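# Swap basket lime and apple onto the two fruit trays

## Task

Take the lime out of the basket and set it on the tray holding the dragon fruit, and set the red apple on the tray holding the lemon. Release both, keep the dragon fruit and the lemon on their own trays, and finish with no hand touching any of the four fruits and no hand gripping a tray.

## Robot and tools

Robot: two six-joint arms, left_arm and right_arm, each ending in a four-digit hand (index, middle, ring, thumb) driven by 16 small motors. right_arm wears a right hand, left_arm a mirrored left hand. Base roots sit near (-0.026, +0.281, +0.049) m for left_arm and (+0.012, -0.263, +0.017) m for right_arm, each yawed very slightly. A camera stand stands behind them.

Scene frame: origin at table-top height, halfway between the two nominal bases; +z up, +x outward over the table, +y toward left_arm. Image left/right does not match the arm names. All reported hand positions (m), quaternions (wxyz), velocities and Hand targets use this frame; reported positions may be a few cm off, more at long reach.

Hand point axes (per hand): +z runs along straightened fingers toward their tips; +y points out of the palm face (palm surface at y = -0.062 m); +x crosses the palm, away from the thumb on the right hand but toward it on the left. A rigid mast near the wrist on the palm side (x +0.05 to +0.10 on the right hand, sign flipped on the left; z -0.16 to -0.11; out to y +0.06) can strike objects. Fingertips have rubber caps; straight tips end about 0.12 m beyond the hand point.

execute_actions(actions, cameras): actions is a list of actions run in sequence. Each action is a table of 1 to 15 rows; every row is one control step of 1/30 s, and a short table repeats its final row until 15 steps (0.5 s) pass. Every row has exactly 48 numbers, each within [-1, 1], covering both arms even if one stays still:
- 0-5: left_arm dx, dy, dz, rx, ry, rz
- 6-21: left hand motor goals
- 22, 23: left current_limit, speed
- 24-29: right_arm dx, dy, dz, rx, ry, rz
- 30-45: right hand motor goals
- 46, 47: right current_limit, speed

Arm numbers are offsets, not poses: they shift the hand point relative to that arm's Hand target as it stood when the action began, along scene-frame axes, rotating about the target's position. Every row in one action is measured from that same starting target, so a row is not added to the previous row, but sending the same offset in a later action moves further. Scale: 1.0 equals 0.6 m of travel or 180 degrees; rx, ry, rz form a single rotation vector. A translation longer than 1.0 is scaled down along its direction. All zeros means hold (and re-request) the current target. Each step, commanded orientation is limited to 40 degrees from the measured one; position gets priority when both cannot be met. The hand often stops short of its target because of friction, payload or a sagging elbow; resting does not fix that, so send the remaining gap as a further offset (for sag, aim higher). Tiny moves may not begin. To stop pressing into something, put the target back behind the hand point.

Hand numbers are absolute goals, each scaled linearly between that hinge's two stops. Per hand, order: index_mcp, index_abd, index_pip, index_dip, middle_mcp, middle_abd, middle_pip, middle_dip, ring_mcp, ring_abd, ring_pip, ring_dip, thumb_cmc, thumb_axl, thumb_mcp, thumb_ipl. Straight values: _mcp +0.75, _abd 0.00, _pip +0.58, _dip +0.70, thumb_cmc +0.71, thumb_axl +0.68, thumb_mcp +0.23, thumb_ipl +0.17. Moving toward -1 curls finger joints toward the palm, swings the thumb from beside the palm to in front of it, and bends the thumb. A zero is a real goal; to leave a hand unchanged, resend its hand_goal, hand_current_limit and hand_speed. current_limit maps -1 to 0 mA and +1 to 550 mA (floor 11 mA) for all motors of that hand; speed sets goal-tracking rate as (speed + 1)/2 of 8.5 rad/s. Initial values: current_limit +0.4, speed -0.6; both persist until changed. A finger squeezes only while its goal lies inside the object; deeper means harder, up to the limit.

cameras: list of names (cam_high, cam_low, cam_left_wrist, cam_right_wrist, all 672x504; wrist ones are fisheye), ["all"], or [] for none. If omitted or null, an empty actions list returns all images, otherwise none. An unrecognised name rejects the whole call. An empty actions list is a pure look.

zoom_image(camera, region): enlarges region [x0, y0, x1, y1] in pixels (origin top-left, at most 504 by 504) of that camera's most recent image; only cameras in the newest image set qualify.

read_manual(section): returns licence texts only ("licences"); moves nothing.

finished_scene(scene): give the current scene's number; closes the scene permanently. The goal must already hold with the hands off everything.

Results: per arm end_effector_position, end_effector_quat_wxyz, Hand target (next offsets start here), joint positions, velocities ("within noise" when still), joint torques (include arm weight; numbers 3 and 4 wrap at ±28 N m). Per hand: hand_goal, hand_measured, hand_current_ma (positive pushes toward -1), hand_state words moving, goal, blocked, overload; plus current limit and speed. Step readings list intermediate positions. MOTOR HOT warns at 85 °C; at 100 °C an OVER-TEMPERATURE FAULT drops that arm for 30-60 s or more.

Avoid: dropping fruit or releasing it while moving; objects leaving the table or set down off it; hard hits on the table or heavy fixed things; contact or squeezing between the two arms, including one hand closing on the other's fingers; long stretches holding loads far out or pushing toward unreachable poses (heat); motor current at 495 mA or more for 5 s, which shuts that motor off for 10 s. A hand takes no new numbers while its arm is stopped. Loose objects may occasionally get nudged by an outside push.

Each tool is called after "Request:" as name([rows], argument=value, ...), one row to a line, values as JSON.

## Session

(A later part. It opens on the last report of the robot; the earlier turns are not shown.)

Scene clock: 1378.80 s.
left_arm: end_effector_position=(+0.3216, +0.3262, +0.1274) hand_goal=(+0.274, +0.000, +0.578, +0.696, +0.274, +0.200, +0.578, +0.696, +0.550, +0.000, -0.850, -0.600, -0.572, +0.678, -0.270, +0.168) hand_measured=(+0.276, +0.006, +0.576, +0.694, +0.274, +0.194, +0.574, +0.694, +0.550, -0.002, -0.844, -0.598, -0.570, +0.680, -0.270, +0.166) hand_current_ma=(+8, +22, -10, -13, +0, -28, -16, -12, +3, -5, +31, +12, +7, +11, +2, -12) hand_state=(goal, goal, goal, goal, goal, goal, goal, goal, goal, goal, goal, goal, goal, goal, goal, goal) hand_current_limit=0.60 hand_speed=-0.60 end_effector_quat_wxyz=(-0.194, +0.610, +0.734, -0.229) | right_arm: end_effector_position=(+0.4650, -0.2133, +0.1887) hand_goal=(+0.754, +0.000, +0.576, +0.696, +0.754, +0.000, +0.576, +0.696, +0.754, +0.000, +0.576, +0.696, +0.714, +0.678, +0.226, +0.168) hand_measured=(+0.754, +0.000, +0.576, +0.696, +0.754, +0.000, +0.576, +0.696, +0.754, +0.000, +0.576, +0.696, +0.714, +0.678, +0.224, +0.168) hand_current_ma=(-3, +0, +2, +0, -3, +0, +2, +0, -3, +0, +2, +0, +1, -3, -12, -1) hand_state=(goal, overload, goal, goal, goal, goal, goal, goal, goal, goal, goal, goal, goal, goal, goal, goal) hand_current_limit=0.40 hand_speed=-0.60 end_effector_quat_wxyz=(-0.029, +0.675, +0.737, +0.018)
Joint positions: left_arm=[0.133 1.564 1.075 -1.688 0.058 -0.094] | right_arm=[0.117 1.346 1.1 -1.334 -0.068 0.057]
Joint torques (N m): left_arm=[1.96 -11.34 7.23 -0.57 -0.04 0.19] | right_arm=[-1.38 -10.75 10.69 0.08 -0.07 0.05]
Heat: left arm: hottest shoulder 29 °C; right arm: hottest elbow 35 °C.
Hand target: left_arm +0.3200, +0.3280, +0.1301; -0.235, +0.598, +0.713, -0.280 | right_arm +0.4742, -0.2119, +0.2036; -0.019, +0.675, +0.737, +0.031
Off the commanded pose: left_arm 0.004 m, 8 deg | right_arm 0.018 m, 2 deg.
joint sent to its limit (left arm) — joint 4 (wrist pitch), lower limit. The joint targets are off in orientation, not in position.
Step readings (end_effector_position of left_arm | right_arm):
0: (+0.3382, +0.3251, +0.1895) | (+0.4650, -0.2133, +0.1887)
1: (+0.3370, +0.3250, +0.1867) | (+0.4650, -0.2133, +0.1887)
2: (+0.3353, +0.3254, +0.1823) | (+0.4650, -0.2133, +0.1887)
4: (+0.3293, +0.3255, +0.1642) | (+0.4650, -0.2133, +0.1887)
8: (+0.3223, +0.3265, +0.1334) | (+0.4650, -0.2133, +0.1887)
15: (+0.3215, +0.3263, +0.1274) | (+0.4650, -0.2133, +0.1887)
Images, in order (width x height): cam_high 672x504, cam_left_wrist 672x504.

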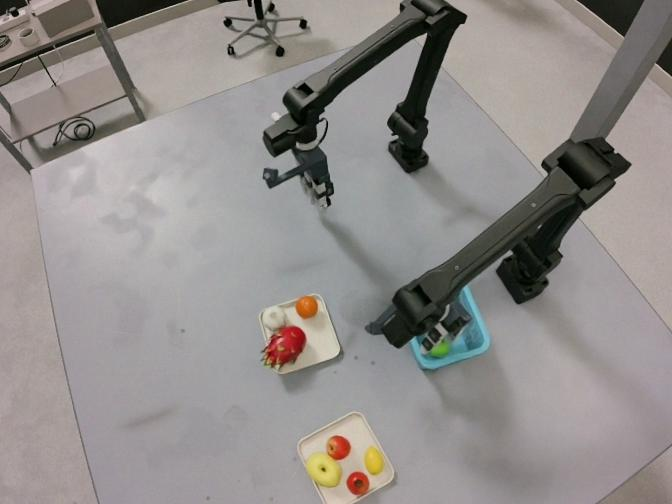

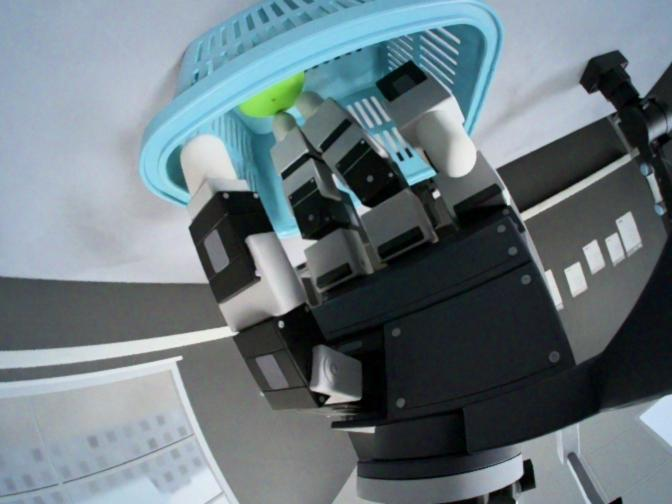

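Request:
execute_actions([
  [[-0.02,0,-0.0667,0,0,0,0.164,0,0.577,0.696,0.164,0.2,0.577,0.696,0.55,0,-0.85,-0.6,-0.572,0.677,-0.27,0.168,0.6,-0.6,0,0,0,0,0,0,0.754,0,0.576,0.696,0.754,0,0.576,0.696,0.754,0,0.576,0.696,0.714,0.678,0.226,0.168,0.4,-0.6]],
], cameras=["cam_left_wrist"])

Request:
zoom_image(camera="cam_left_wrist", region=[120, 0, 430, 230])

Scene clock: 1395.50 s.
left_arm: end_effector_position=(+0.3165, +0.3258, +0.1148) hand_goal=(+0.164, +0.000, +0.578, +0.696, +0.164, +0.200, +0.578, +0.696, +0.550, +0.000, -0.850, -0.600, -0.572, +0.678, -0.270, +0.168) hand_measured=(+0.240, +0.040, +0.608, +0.712, +0.200, +0.162, +0.592, +0.700, +0.550, -0.002, -0.844, -0.598, -0.570, +0.680, -0.270, +0.166) hand_current_ma=(+388, +167, +141, +74, +182, -155, +70, +20, -2, -5, +30, +12, +6, +10, -6, -12) hand_state=(blocked, blocked, blocked, goal, blocked, blocked, goal, goal, goal, goal, goal, goal, goal, goal, goal, goal) hand_current_limit=0.60 hand_speed=-0.60 end_effector_quat_wxyz=(-0.206, +0.602, +0.730, -0.248) | right_arm: end_effector_position=(+0.4650, -0.2133, +0.1887) hand_goal=(+0.754, +0.000, +0.576, +0.696, +0.754, +0.000, +0.576, +0.696, +0.754, +0.000, +0.576, +0.696, +0.714, +0.678, +0.226, +0.168) hand_measured=(+0.754, +0.000, +0.576, +0.696, +0.754, +0.000, +0.576, +0.696, +0.754, +0.000, +0.576, +0.696, +0.714, +0.678, +0.224, +0.168) hand_current_ma=(-3, +0, +2, +0, -3, +0, +2, +0, -3, +0, +2, +0, +1, -3, -12, -1) hand_state=(goal, overload, goal, goal, goal, goal, goal, goal, goal, goal, goal, goal, goal, goal, goal, goal) hand_current_limit=0.40 hand_speed=-0.60 end_effector_quat_wxyz=(-0.029, +0.675, +0.737, +0.018)
Joint positions: left_arm=[0.138 1.603 1.073 -1.695 0.068 -0.092] | right_arm=[0.117 1.346 1.1 -1.334 -0.068 0.057]
Joint torques (N m): left_arm=[2.08 -5.77 5.97 -0.38 -0.33 0.33] | right_arm=[-1.38 -10.75 10.66 0.08 -0.07 0.06]
Heat: left arm: hottest shoulder 29 °C; right arm: hottest elbow 36 °C.
Hand target: left_arm +0.3080, +0.3281, +0.0900; -0.235, +0.598, +0.713, -0.280 | right_arm +0.4742, -0.2119, +0.2036; -0.019, +0.675, +0.737, +0.031
Off the commanded pose: left_arm 0.026 m, 5 deg | right_arm 0.018 m, 2 deg.
joint read past its limit (left arm) — joint 4 (wrist pitch), lower limit.
joint sent to its limit (left arm) — joint 4 (wrist pitch), lower limit. The joint targets still meet the commanded pose.
Step readings (end_effector_position of left_arm | right_arm):
0: (+0.3216, +0.3262, +0.1274) | (+0.4650, -0.2133, +0.1887)
1: (+0.3211, +0.3262, +0.1259) | (+0.4650, -0.2133, +0.1887)
2: (+0.3203, +0.3265, +0.1235) | (+0.4650, -0.2133, +0.1887)
4: (+0.3172, +0.3268, +0.1174) | (+0.4650, -0.2133, +0.1887)
8: (+0.3165, +0.3258, +0.1148) | (+0.4650, -0.2133, +0.1887)
15: (+0.3165, +0.3258, +0.1148) | (+0.4650, -0.2133, +0.1887)
Images, in order (width x height): cam_left_wrist 672x504.

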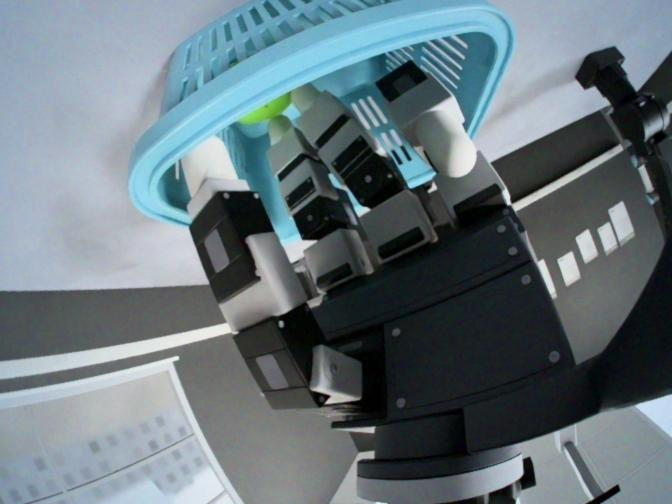

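Scaled by 1.626 from the camera's 672x504 image, which has a finer 960x720 frame.

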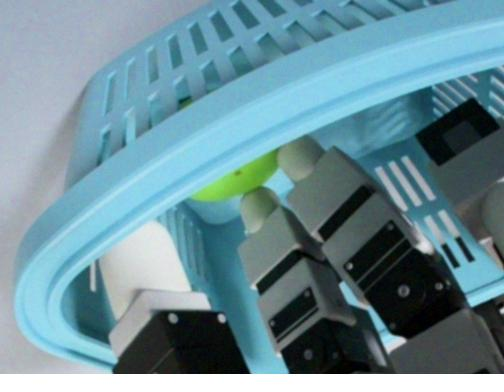

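Request:
execute_actions([
  [[0.035,0,0.12,0,0,0,0.35,0,0.577,0.696,0.35,0.2,0.577,0.696,0.55,0,-0.85,-0.6,-0.572,0.677,-0.27,0.168,0.6,-0.6,0,0,0,0,0,0,0.754,0,0.576,0.696,0.754,0,0.576,0.696,0.754,0,0.576,0.696,0.714,0.678,0.226,0.168,0.4,-0.6]],
  [[0.03,0,0.18,0,0,0,0.35,0,0.577,0.696,0.35,0.2,0.577,0.696,0.98,0,0.95,0.95,-0.572,0.677,-0.1,0.168,0.6,-0.6,0,0,0,0,0,0,0.754,0,0.576,0.696,0.754,0,0.576,0.696,0.754,0,0.576,0.696,0.714,0.678,0.226,0.168,0.4,-0.6]],
], cameras=["cam_left_wrist","cam_high"])

Request:
zoom_image(camera="cam_high", region=[370, 260, 520, 390])

Scene clock: 1466.50 s.
left_arm: end_effector_position=(+0.3388, +0.3291, +0.2636) hand_goal=(+0.350, +0.000, +0.578, +0.696, +0.350, +0.200, +0.578, +0.696, +0.980, +0.000, +0.950, +0.950, -0.572, +0.678, -0.100, +0.168) hand_measured=(+0.350, +0.006, +0.580, +0.700, +0.348, +0.194, +0.580, +0.698, +0.972, -0.002, +0.942, +0.946, -0.570, +0.680, -0.108, +0.166) hand_current_ma=(+0, +23, +10, +15, -7, -27, +8, +11, -40, -5, -39, -16, +6, +10, -43, -12) hand_state=(goal, goal, goal, goal, goal, goal, goal, goal, goal, goal, goal, goal, goal, goal, goal, goal) hand_current_limit=0.60 hand_speed=-0.60 end_effector_quat_wxyz=(-0.063, +0.632, +0.768, -0.089) | right_arm: end_effector_position=(+0.4650, -0.2133, +0.1887) hand_goal=(+0.754, +0.000, +0.576, +0.696, +0.754, +0.000, +0.576, +0.696, +0.754, +0.000, +0.576, +0.696, +0.714, +0.678, +0.226, +0.168) hand_measured=(+0.754, +0.000, +0.576, +0.696, +0.754, +0.000, +0.576, +0.696, +0.754, +0.000, +0.576, +0.696, +0.714, +0.678, +0.224, +0.168) hand_current_ma=(-3, +0, +2, +0, -3, +0, +2, +0, -3, +0, +2, +0, +1, -3, -12, -1) hand_state=(goal, overload, goal, goal, goal, goal, goal, goal, goal, goal, goal, goal, goal, goal, goal, goal) hand_current_limit=0.40 hand_speed=-0.60 end_effector_quat_wxyz=(-0.029, +0.675, +0.737, +0.018)
Joint positions: left_arm=[0.123 1.233 1.141 -1.693 0.044 -0.127] | right_arm=[0.117 1.346 1.1 -1.334 -0.068 0.057]
Joint torques (N m): left_arm=[0.91 -6.3 11.58 0.43 -0.04 -0.05] | right_arm=[-1.2 -10.81 10.66 0.12 -0.07 0.06]
Heat: left arm: hottest shoulder 28 °C; right arm: hottest elbow 36 °C.
Hand target: left_arm +0.3470, +0.3281, +0.2701; -0.235, +0.598, +0.713, -0.280 | right_arm +0.4742, -0.2119, +0.2036; -0.019, +0.675, +0.737, +0.031
Off the commanded pose: left_arm 0.010 m, 30 deg | right_arm 0.018 m, 2 deg.
joint sent to its limit (left arm) — joint 4 (wrist pitch), lower limit. The joint targets are off in orientation, not in position.
Step readings (end_effector_position of left_arm | right_arm):
0: (+0.3165, +0.3258, +0.1148) | (+0.4650, -0.2133, +0.1887)
1: (+0.3170, +0.3259, +0.1171) | (+0.4650, -0.2133, +0.1887)
2: (+0.3174, +0.3266, +0.1211) | (+0.4650, -0.2133, +0.1887)
4: (+0.3195, +0.3279, +0.1345) | (+0.4650, -0.2133, +0.1887)
8: (+0.3217, +0.3281, +0.1562) | (+0.4650, -0.2133, +0.1887)
15: (+0.3219, +0.3281, +0.1591) | (+0.4650, -0.2133, +0.1887)
16: (+0.3227, +0.3288, +0.1625) | (+0.4650, -0.2133, +0.1887)
17: (+0.3232, +0.3287, +0.1689) | (+0.4650, -0.2133, +0.1887)
19: (+0.3255, +0.3295, +0.1964) | (+0.4650, -0.2133, +0.1887)
23: (+0.3319, +0.3283, +0.2564) | (+0.4650, -0.2133, +0.1887)
30: (+0.3377, +0.3289, +0.2684) | (+0.4650, -0.2133, +0.1887)
Images, in order (width x height): cam_high 672x504, cam_left_wrist 672x504.

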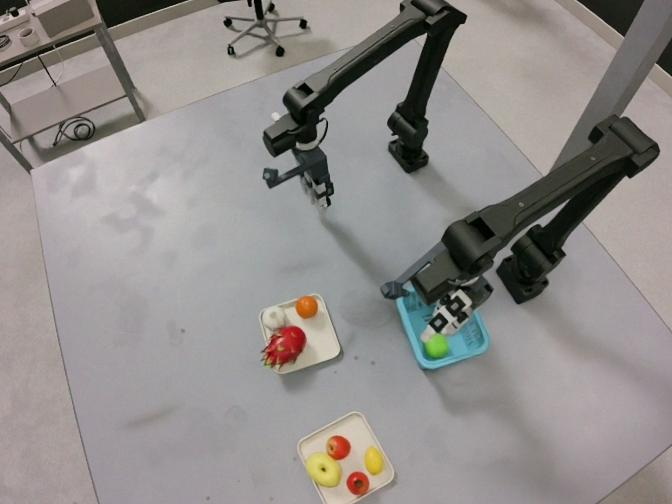

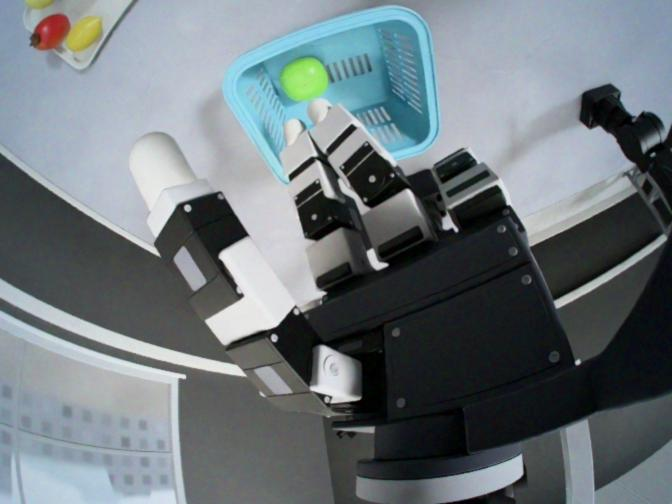

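Scaled by 3.360 from the camera's 672x504 image, which has a finer 960x720 frame.

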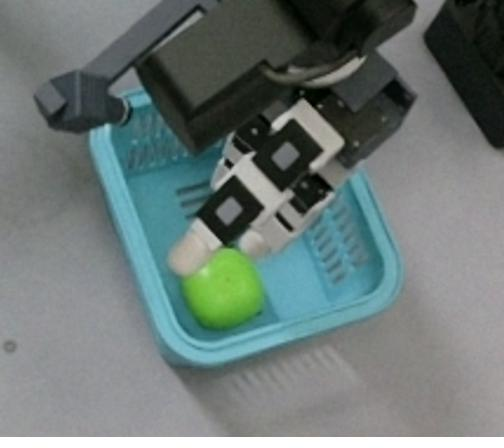

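Request:
execute_actions([
  [[0,0,0.02,0,0,0.125,0.35,0,0.577,0.696,0.35,0.2,0.577,0.696,0.98,0,0.95,0.95,-0.572,0.677,-0.1,0.168,0.6,-0.6,0,0,0,0,0,0,0.754,0,0.576,0.696,0.754,0,0.576,0.696,0.754,0,0.576,0.696,0.714,0.678,0.226,0.168,0.4,-0.6]],
], cameras=["cam_high"])

Scene clock: 1474.93 s.
left_arm: end_effector_position=(+0.3304, +0.3233, +0.2664) hand_goal=(+0.350, +0.000, +0.578, +0.696, +0.350, +0.200, +0.578, +0.696, +0.980, +0.000, +0.950, +0.950, -0.572, +0.678, -0.100, +0.168) hand_measured=(+0.350, +0.008, +0.580, +0.700, +0.350, +0.196, +0.580, +0.698, +0.972, +0.002, +0.942, +0.946, -0.570, +0.680, -0.106, +0.166) hand_current_ma=(+3, +29, +8, +14, +3, -18, +7, +11, -43, +4, -36, -15, +6, +9, -35, -11) hand_state=(goal, goal, goal, goal, goal, goal, goal, goal, goal, goal, goal, goal, goal, goal, goal, goal) hand_current_limit=0.60 hand_speed=-0.60 end_effector_quat_wxyz=(-0.013, +0.449, +0.879, -0.163) | right_arm: end_effector_position=(+0.4650, -0.2133, +0.1887) hand_goal=(+0.754, +0.000, +0.576, +0.696, +0.754, +0.000, +0.576, +0.696, +0.754, +0.000, +0.576, +0.696, +0.714, +0.678, +0.226, +0.168) hand_measured=(+0.754, +0.000, +0.576, +0.696, +0.754, +0.000, +0.576, +0.696, +0.754, +0.000, +0.576, +0.696, +0.714, +0.678, +0.224, +0.168) hand_current_ma=(-3, +0, +2, +0, -3, +0, +2, +0, -3, +0, +2, +0, +1, -3, -12, -1) hand_state=(goal, overload, goal, goal, goal, goal, goal, goal, goal, goal, goal, goal, goal, goal, goal, goal) hand_current_limit=0.40 hand_speed=-0.60 end_effector_quat_wxyz=(-0.029, +0.675, +0.737, +0.018)
Joint positions: left_arm=[0.139 1.252 1.176 -1.693 0.265 -0.522] | right_arm=[0.117 1.346 1.1 -1.334 -0.068 0.057]
Joint torques (N m): left_arm=[2.08 -6.12 14.43 0.46 0.37 -0.06] | right_arm=[-1.2 -10.75 10.67 0.08 -0.07 0.06]
Heat: left arm: hottest shoulder 28 °C; right arm: hottest elbow 36 °C.
Hand target: left_arm +0.3470, +0.3281, +0.2820; -0.176, +0.448, +0.816, -0.320 | right_arm +0.4742, -0.2119, +0.2036; -0.019, +0.675, +0.737, +0.031
Off the commanded pose: left_arm 0.023 m, 27 deg | right_arm 0.018 m, 2 deg.
joint sent to its limit (left arm) — joint 4 (wrist pitch), lower limit. The joint targets are off in orientation, not in position.
Step readings (end_effector_position of left_arm | right_arm):
0: (+0.3388, +0.3291, +0.2636) | (+0.4650, -0.2133, +0.1887)
1: (+0.3379, +0.3241, +0.2626) | (+0.4650, -0.2133, +0.1887)
2: (+0.3360, +0.3156, +0.2613) | (+0.4650, -0.2133, +0.1887)
4: (+0.3341, +0.3111, +0.2621) | (+0.4650, -0.2133, +0.1887)
8: (+0.3340, +0.3168, +0.2677) | (+0.4650, -0.2133, +0.1887)
15: (+0.3321, +0.3217, +0.2673) | (+0.4650, -0.2133, +0.1887)
Images, in order (width x height): cam_high 672x504.

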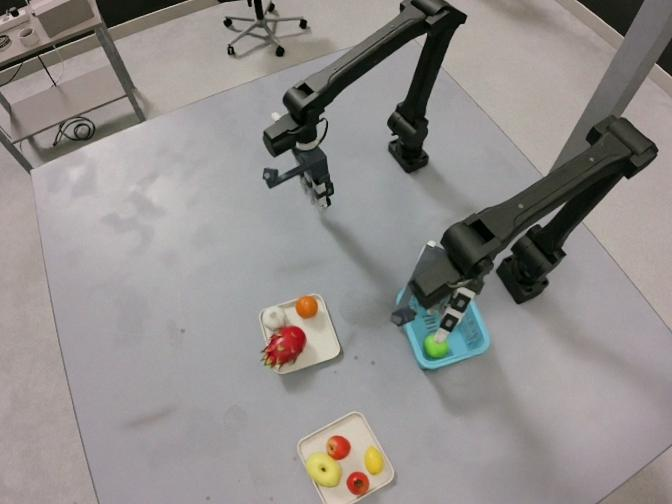

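Request:
execute_actions([
  [[0,0,0.0,0,0,0.14,0.35,0,0.577,0.696,0.35,0.2,0.577,0.696,0.98,0,0.95,0.95,-0.572,0.677,-0.1,0.168,0.6,-0.6,0,0,0,0,0,0,0.754,0,0.576,0.696,0.754,0,0.576,0.696,0.754,0,0.576,0.696,0.714,0.678,0.226,0.168,0.4,-0.6]],
  [[0,0,0.0,0,0,0.14,0.35,0,0.577,0.696,0.35,0.2,0.577,0.696,0.98,0,0.95,0.95,-0.572,0.677,-0.1,0.168,0.6,-0.6,0,0,0,0,0,0,0.754,0,0.576,0.696,0.754,0,0.576,0.696,0.754,0,0.576,0.696,0.714,0.678,0.226,0.168,0.4,-0.6]],
], cameras=["cam_high","cam_left_wrist","cam_low"])

Scene clock: 1481.33 s.
left_arm: end_effector_position=(+0.3331, +0.3256, +0.2698) hand_goal=(+0.350, +0.000, +0.578, +0.696, +0.350, +0.200, +0.578, +0.696, +0.980, +0.000, +0.950, +0.950, -0.572, +0.678, -0.100, +0.168) hand_measured=(+0.348, +0.008, +0.578, +0.698, +0.348, +0.196, +0.578, +0.698, +0.972, +0.002, +0.944, +0.946, -0.570, +0.680, -0.104, +0.166) hand_current_ma=(-11, +34, -3, +12, -5, -13, -1, +9, -41, +9, -25, -14, +11, +9, -18, -7) hand_state=(goal, goal, goal, goal, goal, goal, goal, goal, goal, goal, goal, goal, goal, goal, goal, goal) hand_current_limit=0.60 hand_speed=-0.60 end_effector_quat_wxyz=(+0.007, +0.040, +0.939, -0.342) | right_arm: end_effector_position=(+0.4650, -0.2133, +0.1887) hand_goal=(+0.754, +0.000, +0.576, +0.696, +0.754, +0.000, +0.576, +0.696, +0.754, +0.000, +0.576, +0.696, +0.714, +0.678, +0.226, +0.168) hand_measured=(+0.754, +0.000, +0.576, +0.696, +0.754, +0.000, +0.576, +0.696, +0.754, +0.000, +0.576, +0.696, +0.714, +0.678, +0.224, +0.168) hand_current_ma=(-3, +0, +2, +0, -3, +0, +2, +0, -3, +0, +2, +0, +1, -3, -12, -1) hand_state=(goal, overload, goal, goal, goal, goal, goal, goal, goal, goal, goal, goal, goal, goal, goal, goal) hand_current_limit=0.40 hand_speed=-0.60 end_effector_quat_wxyz=(-0.029, +0.675, +0.737, +0.018)
Joint positions: left_arm=[0.295 1.397 1.309 -1.693 0.671 -1.179] | right_arm=[0.117 1.346 1.1 -1.334 -0.068 0.057]
Joint torques (N m): left_arm=[1.08 -9.23 13.7 0.32 0.67 -0.07] | right_arm=[-1.38 -10.75 10.69 0.1 -0.07 0.06]
Heat: left arm: hottest elbow 29 °C; right arm: hottest elbow 36 °C.
Hand target: left_arm +0.3470, +0.3281, +0.2821; -0.022, +0.058, +0.929, -0.365 | right_arm +0.4742, -0.2119, +0.2036; -0.019, +0.675, +0.737, +0.031
Off the commanded pose: left_arm 0.019 m, 5 deg | right_arm 0.018 m, 2 deg.
joint sent to its limit (left arm) — joint 4 (wrist pitch), lower limit. The joint targets are off in orientation, not in position.
Step readings (end_effector_position of left_arm | right_arm):
0: (+0.3303, +0.3233, +0.2664) | (+0.4650, -0.2133, +0.1887)
1: (+0.3295, +0.3177, +0.2658) | (+0.4650, -0.2133, +0.1887)
2: (+0.3303, +0.3073, +0.2664) | (+0.4650, -0.2133, +0.1887)
4: (+0.3358, +0.3078, +0.2697) | (+0.4650, -0.2133, +0.1887)
8: (+0.3389, +0.3223, +0.2700) | (+0.4650, -0.2133, +0.1887)
15: (+0.3335, +0.3246, +0.2679) | (+0.4650, -0.2133, +0.1887)
16: (+0.3327, +0.3189, +0.2683) | (+0.4650, -0.2133, +0.1887)
17: (+0.3340, +0.3089, +0.2705) | (+0.4650, -0.2133, +0.1887)
19: (+0.3388, +0.3109, +0.2739) | (+0.4650, -0.2133, +0.1887)
23: (+0.3386, +0.3251, +0.2710) | (+0.4650, -0.2133, +0.1887)
30: (+0.3343, +0.3257, +0.2696) | (+0.4650, -0.2133, +0.1887)
Images, in order (width x height): cam_high 672x504, cam_low 672x504, cam_left_wrist 672x504.

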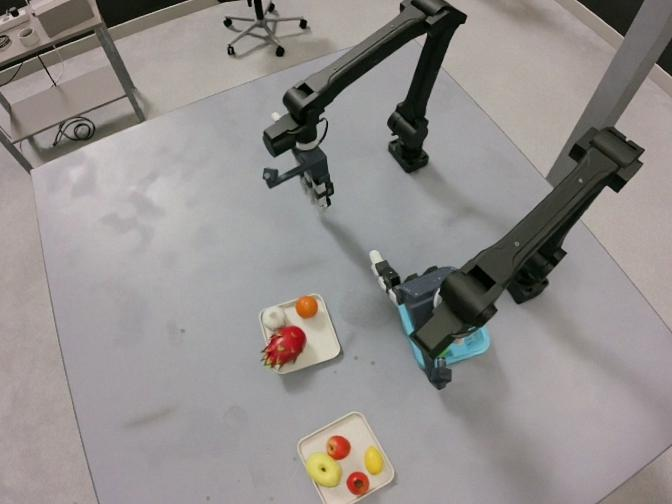

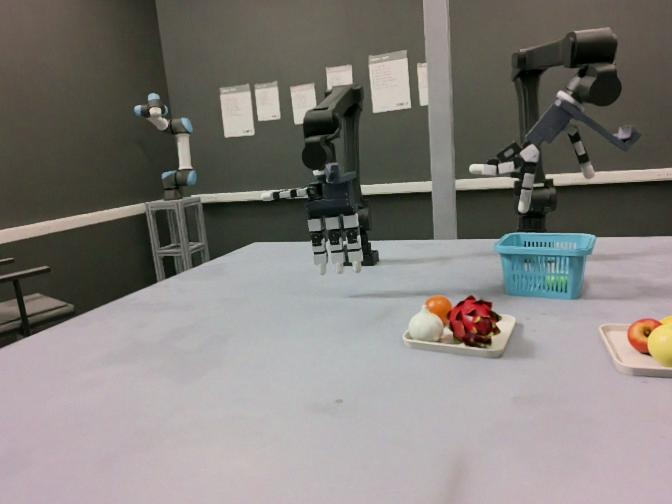

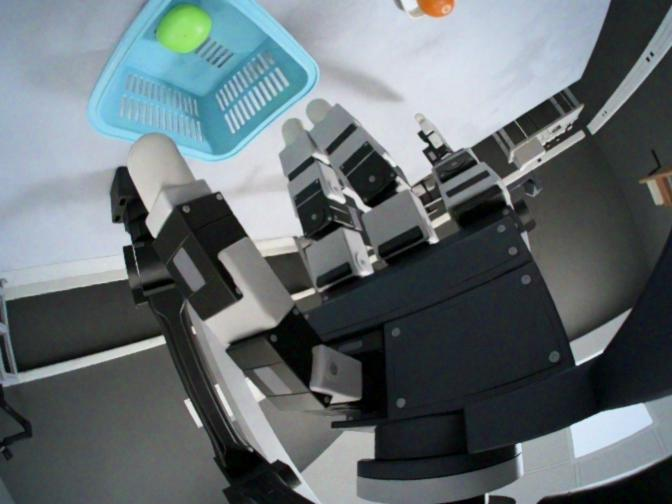

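Request:
execute_actions([
  [[-0.045,-0.002,-0.13,-0.111,0.0097,0,0.05,0,0.577,0.696,0.05,0.2,0.577,0.696,0.98,0,0.95,0.95,-0.572,0.677,-0.1,0.168,0.6,-0.6,0,0,0,0,0,0,0.754,0,0.576,0.696,0.754,0,0.576,0.696,0.754,0,0.576,0.696,0.714,0.678,0.226,0.168,0.4,-0.6]],
], cameras=["cam_high","cam_left_wrist","cam_low"])

Scene clock: 1493.07 s.
left_arm: end_effector_position=(+0.3178, +0.3276, +0.2002) hand_goal=(+0.050, +0.000, +0.578, +0.696, +0.050, +0.200, +0.578, +0.696, +0.980, +0.000, +0.950, +0.950, -0.572, +0.678, -0.100, +0.168) hand_measured=(+0.048, +0.008, +0.578, +0.698, +0.050, +0.196, +0.578, +0.698, +0.970, +0.002, +0.946, +0.948, -0.572, +0.680, -0.102, +0.168) hand_current_ma=(-7, +30, -1, +10, -1, -17, +1, +7, -47, +5, -16, -12, +0, +6, -11, -2) hand_state=(goal, goal, goal, goal, goal, goal, goal, goal, goal, goal, goal, goal, goal, goal, goal, goal) hand_current_limit=0.60 hand_speed=-0.60 end_effector_quat_wxyz=(+0.024, +0.010, +0.883, -0.468) | right_arm: end_effector_position=(+0.4650, -0.2133, +0.1887) hand_goal=(+0.754, +0.000, +0.576, +0.696, +0.754, +0.000, +0.576, +0.696, +0.754, +0.000, +0.576, +0.696, +0.714, +0.678, +0.226, +0.168) hand_measured=(+0.754, +0.000, +0.576, +0.696, +0.754, +0.000, +0.576, +0.696, +0.754, +0.000, +0.576, +0.696, +0.714, +0.678, +0.224, +0.168) hand_current_ma=(-3, +0, +2, +0, -3, +0, +2, +0, -3, +0, +2, +0, +1, -3, -12, -1) hand_state=(goal, overload, goal, goal, goal, goal, goal, goal, goal, goal, goal, goal, goal, goal, goal, goal) hand_current_limit=0.40 hand_speed=-0.60 end_effector_quat_wxyz=(-0.029, +0.675, +0.737, +0.018)
Joint positions: left_arm=[0.442 1.487 1.147 -1.69 0.896 -0.944] | right_arm=[0.117 1.346 1.1 -1.334 -0.068 0.057]
Joint torques (N m): left_arm=[0.73 -11.16 8.98 -0.18 0.72 0.16] | right_arm=[-1.32 -10.7 10.67 0.06 -0.07 0.06]
Heat: left arm: hottest elbow 29 °C; right arm: hottest elbow 36 °C.
Hand target: left_arm +0.3200, +0.3268, +0.2041; -0.026, +0.055, +0.851, -0.521 | right_arm +0.4742, -0.2119, +0.2036; -0.019, +0.675, +0.737, +0.031
Off the commanded pose: left_arm 0.005 m, 10 deg | right_arm 0.018 m, 2 deg.
joint sent to its limit (left arm) — joint 4 (wrist pitch), lower limit. The joint targets are off in orientation, not in position.
Step readings (end_effector_position of left_arm | right_arm):
0: (+0.3330, +0.3256, +0.2698) | (+0.4650, -0.2133, +0.1887)
1: (+0.3340, +0.3172, +0.2669) | (+0.4650, -0.2133, +0.1887)
2: (+0.3355, +0.3011, +0.2640) | (+0.4650, -0.2133, +0.1887)
4: (+0.3229, +0.3073, +0.2428) | (+0.4650, -0.2133, +0.1887)
8: (+0.3123, +0.3303, +0.2072) | (+0.4650, -0.2133, +0.1887)
15: (+0.3167, +0.3282, +0.2004) | (+0.4650, -0.2133, +0.1887)
Images, in order (width x height): cam_high 672x504, cam_low 672x504, cam_left_wrist 672x504.

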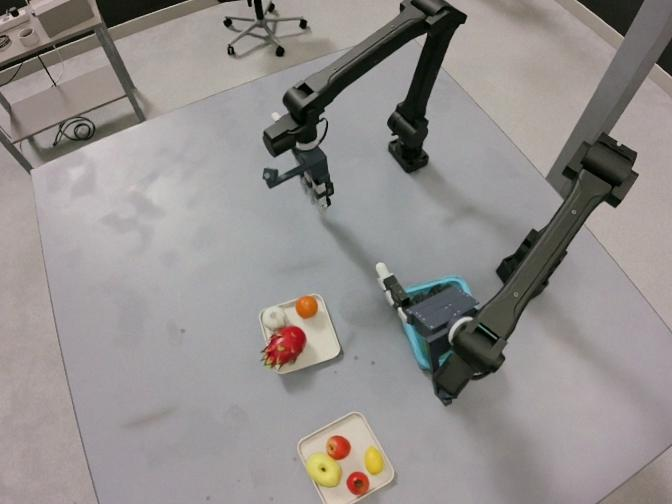

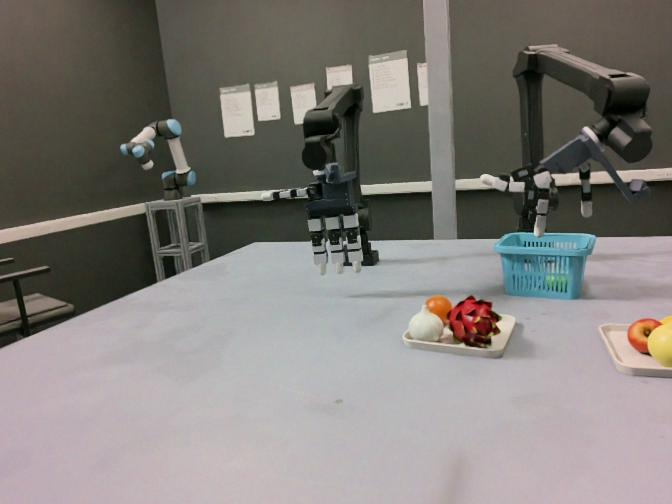

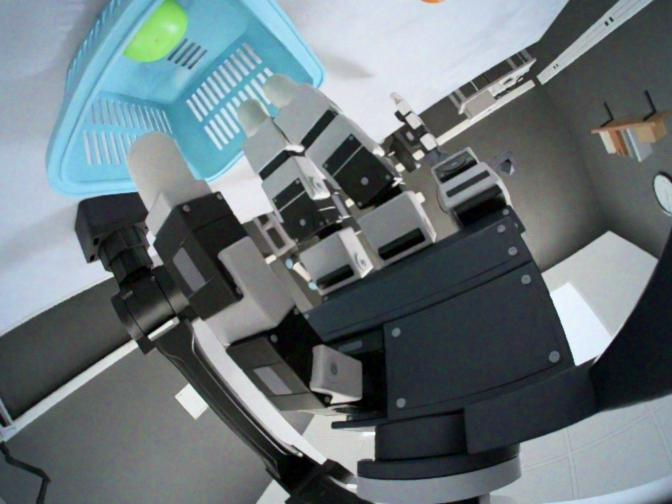

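Request:
zoom_image(camera="cam_low", region=[470, 120, 670, 310])

Scaled by 2.520 from the camera's 672x504 image, which has a finer 960x720 frame.

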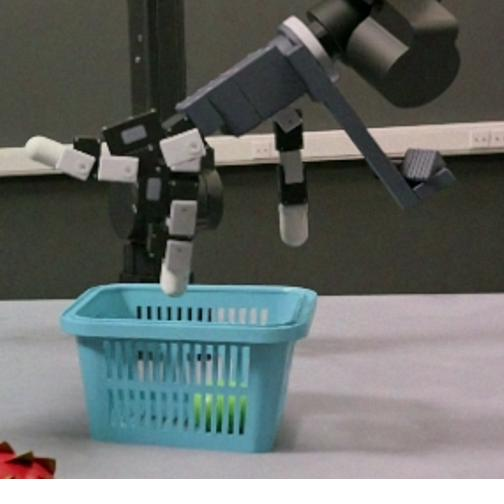

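Request:
execute_actions([
  [[-0.025,-0.0013,-0.12,0,0,0,0.096,0,0.577,0.696,0.096,0.2,0.577,0.696,0.98,0,0.95,0.95,-0.572,0.677,-0.18,0.168,0.6,-0.6,0,0,0,0,0,0,0.754,0,0.576,0.696,0.754,0,0.576,0.696,0.754,0,0.576,0.696,0.714,0.678,0.226,0.168,0.4,-0.6]],
], cameras=["cam_left_wrist","cam_low"])

Request:
zoom_image(camera="cam_low", region=[470, 120, 670, 310])

Scene clock: 1539.50 s.
left_arm: end_effector_position=(+0.3036, +0.3230, +0.1281) hand_goal=(+0.096, +0.000, +0.578, +0.696, +0.096, +0.200, +0.578, +0.696, +0.980, +0.000, +0.950, +0.950, -0.572, +0.678, -0.180, +0.168) hand_measured=(+0.088, +0.008, +0.578, +0.698, +0.090, +0.196, +0.578, +0.698, +0.970, +0.002, +0.946, +0.948, -0.572, +0.680, -0.176, +0.168) hand_current_ma=(-38, +29, -1, +10, -34, -18, +1, +7, -46, +4, -16, -12, -2, +6, +18, -2) hand_state=(goal, goal, goal, goal, goal, goal, goal, goal, goal, goal, goal, goal, goal, goal, goal, goal) hand_current_limit=0.60 hand_speed=-0.60 end_effector_quat_wxyz=(-0.020, +0.042, +0.861, -0.506) | right_arm: end_effector_position=(+0.4650, -0.2133, +0.1887) hand_goal=(+0.754, +0.000, +0.576, +0.696, +0.754, +0.000, +0.576, +0.696, +0.754, +0.000, +0.576, +0.696, +0.714, +0.678, +0.226, +0.168) hand_measured=(+0.754, +0.000, +0.576, +0.696, +0.754, +0.000, +0.576, +0.696, +0.754, +0.000, +0.576, +0.696, +0.714, +0.678, +0.224, +0.168) hand_current_ma=(-3, +0, +2, +0, -3, +0, +2, +0, -3, +0, +2, +0, +1, -3, -12, -1) hand_state=(goal, overload, goal, goal, goal, goal, goal, goal, goal, goal, goal, goal, goal, goal, goal, goal) hand_current_limit=0.40 hand_speed=-0.60 end_effector_quat_wxyz=(-0.029, +0.675, +0.737, +0.018)
Joint positions: left_arm=[0.455 1.647 1.071 -1.69 0.885 -0.738] | right_arm=[0.117 1.346 1.1 -1.334 -0.068 0.057]
Joint torques (N m): left_arm=[2.02 -12.81 7.21 -0.58 0.59 0.16] | right_arm=[-1.26 -10.75 10.66 0.09 -0.07 0.07]
Heat: left arm: hottest shoulder 29 °C; right arm: hottest elbow 36 °C.
Hand target: left_arm +0.3049, +0.3261, +0.1320; -0.026, +0.055, +0.851, -0.521 | right_arm +0.4742, -0.2119, +0.2036; -0.019, +0.675, +0.737, +0.031
Off the commanded pose: left_arm 0.005 m, 3 deg | right_arm 0.018 m, 2 deg.
joint sent to its limit (left arm) — joint 4 (wrist pitch), lower limit. The joint targets are off in orientation, not in position.
Step readings (end_effector_position of left_arm | right_arm):
0: (+0.3178, +0.3277, +0.2002) | (+0.4650, -0.2133, +0.1887)
1: (+0.3174, +0.3271, +0.1965) | (+0.4650, -0.2133, +0.1887)
2: (+0.3160, +0.3262, +0.1912) | (+0.4650, -0.2133, +0.1887)
4: (+0.3071, +0.3240, +0.1699) | (+0.4650, -0.2133, +0.1887)
8: (+0.3007, +0.3231, +0.1355) | (+0.4650, -0.2133, +0.1887)
15: (+0.3027, +0.3229, +0.1283) | (+0.4650, -0.2133, +0.1887)
Images, in order (width x height): cam_low 672x504, cam_left_wrist 672x504.

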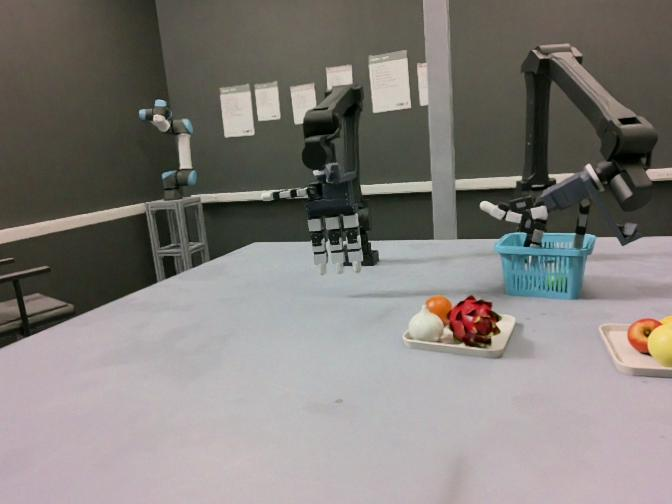

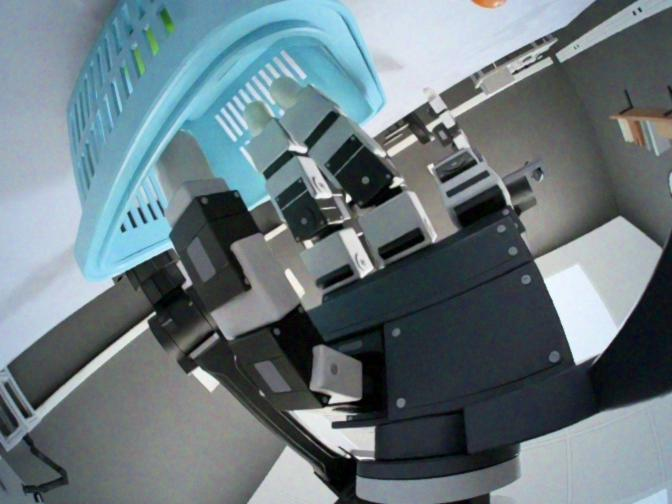

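Scaled by 2.520 from the camera's 672x504 image, which has a finer 960x720 frame.

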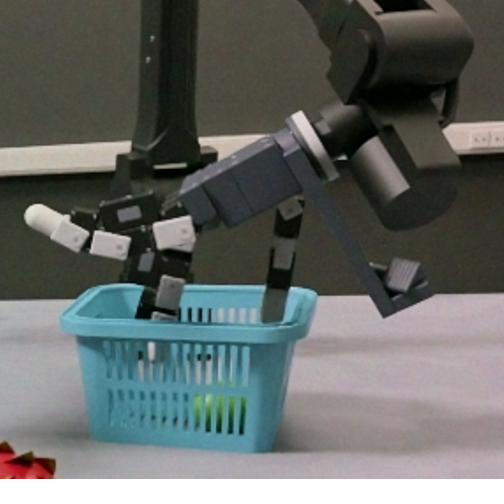

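Request:
execute_actions([
  [[0,0.002,-0.06,0,0,0,0.096,0,0.577,0.696,0.096,0.2,0.577,0.696,0.98,0,0.95,0.95,-0.572,0.677,-0.18,0.168,0.6,-0.6,0,0,0,0,0,0,0.754,0,0.576,0.696,0.754,0,0.576,0.696,0.754,0,0.576,0.696,0.714,0.678,0.226,0.168,0.4,-0.6]],
], cameras=["cam_left_wrist","cam_low"])

Request:
zoom_image(camera="cam_low", region=[490, 210, 610, 310])

Scene clock: 1545.83 s.
left_arm: end_effector_position=(+0.3056, +0.3249, +0.1017) hand_goal=(+0.096, +0.000, +0.578, +0.696, +0.096, +0.200, +0.578, +0.696, +0.980, +0.000, +0.950, +0.950, -0.572, +0.678, -0.180, +0.168) hand_measured=(+0.088, +0.008, +0.578, +0.698, +0.090, +0.196, +0.578, +0.698, +0.970, +0.002, +0.946, +0.948, -0.572, +0.680, -0.182, +0.168) hand_current_ma=(-37, +29, -1, +10, -33, -18, +1, +7, -46, +4, -16, -12, -1, +6, -12, -2) hand_state=(goal, goal, goal, goal, goal, goal, goal, goal, goal, goal, goal, goal, goal, goal, goal, goal) hand_current_limit=0.60 hand_speed=-0.60 end_effector_quat_wxyz=(-0.028, +0.053, +0.852, -0.521) | right_arm: end_effector_position=(+0.4650, -0.2133, +0.1887) hand_goal=(+0.754, +0.000, +0.576, +0.696, +0.754, +0.000, +0.576, +0.696, +0.754, +0.000, +0.576, +0.696, +0.714, +0.678, +0.226, +0.168) hand_measured=(+0.754, +0.000, +0.576, +0.696, +0.754, +0.000, +0.576, +0.696, +0.754, +0.000, +0.576, +0.696, +0.714, +0.678, +0.224, +0.168) hand_current_ma=(-3, +0, +2, +0, -3, +0, +2, +0, -3, +0, +2, +0, +1, -3, -12, -1) hand_state=(goal, overload, goal, goal, goal, goal, goal, goal, goal, goal, goal, goal, goal, goal, goal, goal) hand_current_limit=0.40 hand_speed=-0.60 end_effector_quat_wxyz=(-0.029, +0.675, +0.737, +0.018)
Joint positions: left_arm=[0.464 1.727 1.071 -1.684 0.883 -0.665] | right_arm=[0.117 1.346 1.1 -1.334 -0.068 0.057]
Joint torques (N m): left_arm=[2.02 -11.69 5.82 -0.16 0.48 0.2] | right_arm=[-1.2 -10.87 10.66 0.06 -0.06 0.07]
Heat: left arm: hottest shoulder 29 °C; right arm: hottest elbow 36 °C.
Hand target: left_arm +0.3049, +0.3272, +0.0959; -0.026, +0.055, +0.851, -0.521 | right_arm +0.4742, -0.2119, +0.2036; -0.019, +0.675, +0.737, +0.031
Off the commanded pose: left_arm 0.006 m, 0 deg | right_arm 0.018 m, 2 deg.
Step readings (end_effector_position of left_arm | right_arm):
0: (+0.3036, +0.3230, +0.1281) | (+0.4650, -0.2133, +0.1887)
1: (+0.3041, +0.3232, +0.1270) | (+0.4650, -0.2133, +0.1887)
2: (+0.3051, +0.3236, +0.1249) | (+0.4650, -0.2133, +0.1887)
4: (+0.3056, +0.3244, +0.1170) | (+0.4650, -0.2133, +0.1887)
8: (+0.3049, +0.3250, +0.1036) | (+0.4650, -0.2133, +0.1887)
15: (+0.3055, +0.3249, +0.1018) | (+0.4650, -0.2133, +0.1887)
Images, in order (width x height): cam_low 672x504, cam_left_wrist 672x504.

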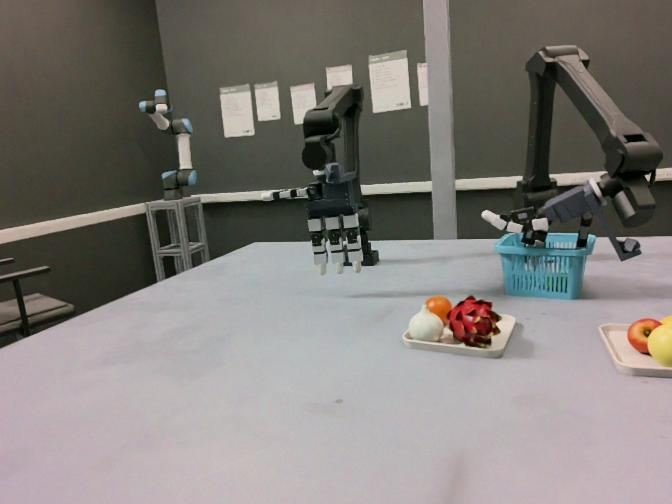

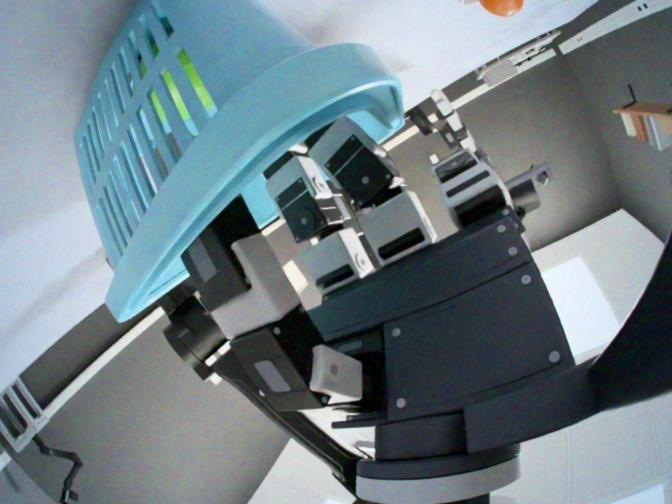

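Scaled by 4.200 from the camera's 672x504 image, which has a finer 960x720 frame.

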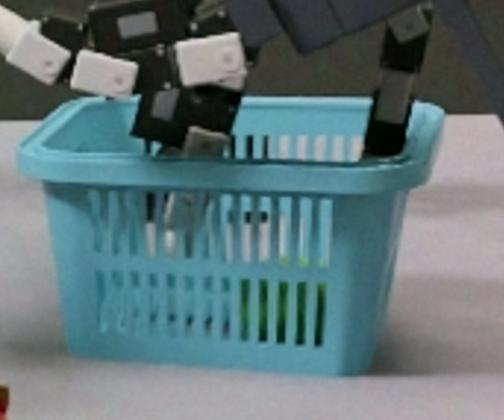

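Request:
execute_actions([
  [[0,0.0,-0.052,0,0,0,0.096,0,0.577,0.696,0.096,0.2,0.577,0.696,0.98,0,0.95,0.95,-0.572,0.677,-0.18,0.168,0.6,-0.6,0,0,0,0,0,0,0.754,0,0.576,0.696,0.754,0,0.576,0.696,0.754,0,0.576,0.696,0.714,0.678,0.226,0.168,0.4,-0.6]],
], cameras=["cam_low"])

Request:
zoom_image(camera="cam_low", region=[490, 210, 610, 310])

Scene clock: 1549.90 s.
left_arm: end_effector_position=(+0.3062, +0.3253, +0.0718) hand_goal=(+0.096, +0.000, +0.578, +0.696, +0.096, +0.200, +0.578, +0.696, +0.980, +0.000, +0.950, +0.950, -0.572, +0.678, -0.180, +0.168) hand_measured=(+0.090, +0.008, +0.578, +0.698, +0.090, +0.196, +0.578, +0.698, +0.970, +0.002, +0.946, +0.948, -0.572, +0.680, -0.182, +0.168) hand_current_ma=(-31, +29, -1, +10, -26, -18, +1, +7, -46, +4, -16, -12, +0, +6, -12, -3) hand_state=(goal, goal, goal, goal, goal, goal, goal, goal, goal, goal, goal, goal, goal, goal, goal, goal) hand_current_limit=0.60 hand_speed=-0.60 end_effector_quat_wxyz=(-0.027, +0.055, +0.852, -0.520) | right_arm: end_effector_position=(+0.4650, -0.2133, +0.1887) hand_goal=(+0.754, +0.000, +0.576, +0.696, +0.754, +0.000, +0.576, +0.696, +0.754, +0.000, +0.576, +0.696, +0.714, +0.678, +0.226, +0.168) hand_measured=(+0.754, +0.000, +0.576, +0.696, +0.754, +0.000, +0.576, +0.696, +0.754, +0.000, +0.576, +0.696, +0.714, +0.678, +0.224, +0.168) hand_current_ma=(-3, +0, +2, +0, -3, +0, +2, +0, -3, +0, +2, +0, +1, -3, -12, -1) hand_state=(goal, overload, goal, goal, goal, goal, goal, goal, goal, goal, goal, goal, goal, goal, goal, goal) hand_current_limit=0.40 hand_speed=-0.60 end_effector_quat_wxyz=(-0.029, +0.675, +0.737, +0.018)
Joint positions: left_arm=[0.464 1.779 1.046 -1.605 0.882 -0.662] | right_arm=[0.117 1.346 1.1 -1.334 -0.068 0.057]
Joint torques (N m): left_arm=[2.02 -11.52 5.42 -0.1 0.51 0.16] | right_arm=[-1.38 -10.58 10.73 0.06 -0.07 0.07]
Heat: left arm: hottest shoulder 29 °C; right arm: hottest elbow 36 °C.
Hand target: left_arm +0.3049, +0.3273, +0.0648; -0.026, +0.055, +0.851, -0.521 | right_arm +0.4742, -0.2119, +0.2036; -0.019, +0.675, +0.737, +0.031
Off the commanded pose: left_arm 0.007 m, 0 deg | right_arm 0.018 m, 2 deg.
Step readings (end_effector_position of left_arm | right_arm):
0: (+0.3056, +0.3249, +0.1017) | (+0.4650, -0.2133, +0.1887)
1: (+0.3064, +0.3251, +0.0998) | (+0.4650, -0.2133, +0.1887)
2: (+0.3083, +0.3258, +0.0958) | (+0.4650, -0.2133, +0.1887)
4: (+0.3088, +0.3261, +0.0863) | (+0.4650, -0.2133, +0.1887)
8: (+0.3063, +0.3252, +0.0738) | (+0.4650, -0.2133, +0.1887)
15: (+0.3062, +0.3253, +0.0718) | (+0.4650, -0.2133, +0.1887)
Images, in order (width x height): cam_low 672x504.

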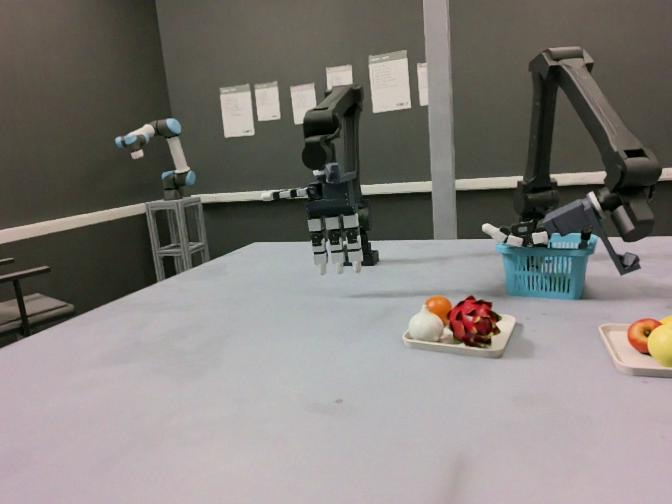

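Scaled by 4.200 from the camera's 672x504 image, which has a finer 960x720 frame.

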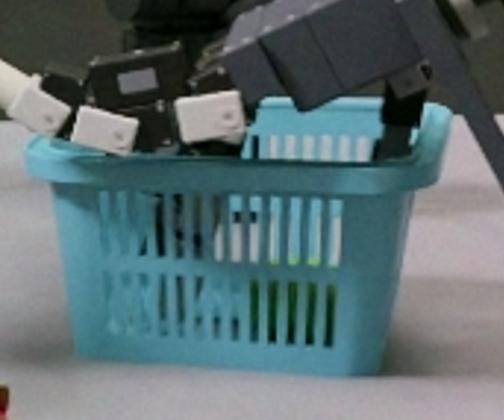

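Request:
execute_actions([
  [[0,-0.002,-0.02,0,0,0,0.233,0,0.431,0.479,0.233,0.2,0.431,0.479,0.98,0,0.95,0.95,-0.572,0.677,-0.17,0.168,0.6,-0.6,0,0,0,0,0,0,0.754,0,0.576,0.696,0.754,0,0.576,0.696,0.754,0,0.576,0.696,0.714,0.678,0.226,0.168,0.4,-0.6]],
], cameras=["cam_low"])

Request:
zoom_image(camera="cam_low", region=[490, 210, 610, 310])

Scene clock: 1561.00 s.
left_arm: end_effector_position=(+0.3082, +0.3261, +0.0650) hand_goal=(+0.234, +0.000, +0.432, +0.480, +0.234, +0.200, +0.432, +0.480, +0.980, +0.000, +0.950, +0.950, -0.572, +0.678, -0.170, +0.168) hand_measured=(+0.216, +0.008, +0.432, +0.482, +0.226, +0.194, +0.436, +0.484, +0.970, +0.002, +0.946, +0.948, -0.574, +0.680, -0.174, +0.168) hand_current_ma=(-88, +29, +3, +12, -40, -22, +14, +16, -46, +4, -16, -12, -8, +5, -20, -3) hand_state=(goal, goal, goal, goal, goal, goal, goal, goal, goal, goal, goal, goal, goal, goal, goal, goal) hand_current_limit=0.60 hand_speed=-0.60 end_effector_quat_wxyz=(-0.021, +0.058, +0.854, -0.517) | right_arm: end_effector_position=(+0.4650, -0.2133, +0.1887) hand_goal=(+0.754, +0.000, +0.576, +0.696, +0.754, +0.000, +0.576, +0.696, +0.754, +0.000, +0.576, +0.696, +0.714, +0.678, +0.226, +0.168) hand_measured=(+0.754, +0.000, +0.576, +0.696, +0.754, +0.000, +0.576, +0.696, +0.754, +0.000, +0.576, +0.696, +0.714, +0.678, +0.224, +0.168) hand_current_ma=(-3, +0, +2, +0, -3, +0, +2, +0, -3, +0, +2, +0, +1, -3, -12, -1) hand_state=(goal, overload, goal, goal, goal, goal, goal, goal, goal, goal, goal, goal, goal, goal, goal, goal) hand_current_limit=0.40 hand_speed=-0.60 end_effector_quat_wxyz=(-0.029, +0.675, +0.737, +0.018)
Joint positions: left_arm=[0.464 1.787 1.04 -1.576 0.882 -0.663] | right_arm=[0.117 1.346 1.1 -1.334 -0.068 0.057]
Joint torques (N m): left_arm=[1.9 -10.4 5.01 0.08 0.6 0.13] | right_arm=[-1.32 -10.87 10.73 0.1 -0.05 0.07]
Heat: left arm: hottest shoulder 29 °C; right arm: hottest elbow 36 °C.
Hand target: left_arm +0.3050, +0.3261, +0.0529; -0.026, +0.055, +0.851, -0.521 | right_arm +0.4742, -0.2119, +0.2036; -0.019, +0.675, +0.737, +0.031
Off the commanded pose: left_arm 0.013 m, 1 deg | right_arm 0.018 m, 2 deg.
Step readings (end_effector_position of left_arm | right_arm):
0: (+0.3062, +0.3253, +0.0718) | (+0.4650, -0.2133, +0.1887)
1: (+0.3068, +0.3255, +0.0711) | (+0.4650, -0.2133, +0.1887)
2: (+0.3078, +0.3259, +0.0696) | (+0.4650, -0.2133, +0.1887)
4: (+0.3086, +0.3263, +0.0665) | (+0.4650, -0.2133, +0.1887)
8: (+0.3082, +0.3261, +0.0650) | (+0.4650, -0.2133, +0.1887)
15: (+0.3082, +0.3261, +0.0650) | (+0.4650, -0.2133, +0.1887)
Images, in order (width x height): cam_low 672x504.

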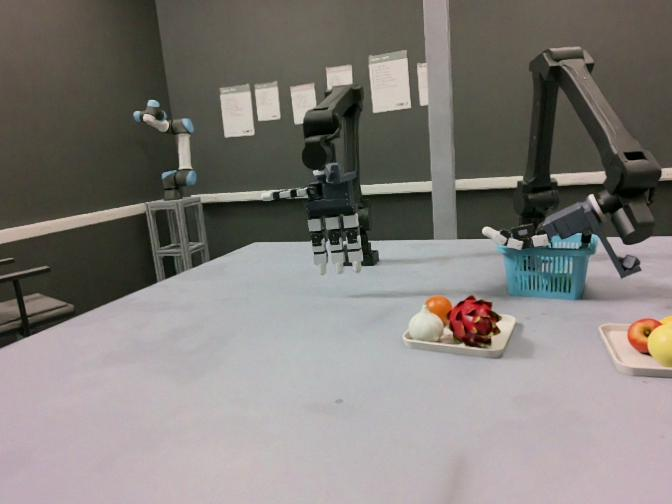

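Scaled by 4.200 from the camera's 672x504 image, which has a finer 960x720 frame.

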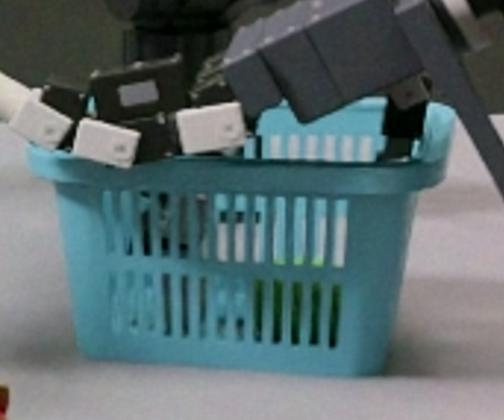

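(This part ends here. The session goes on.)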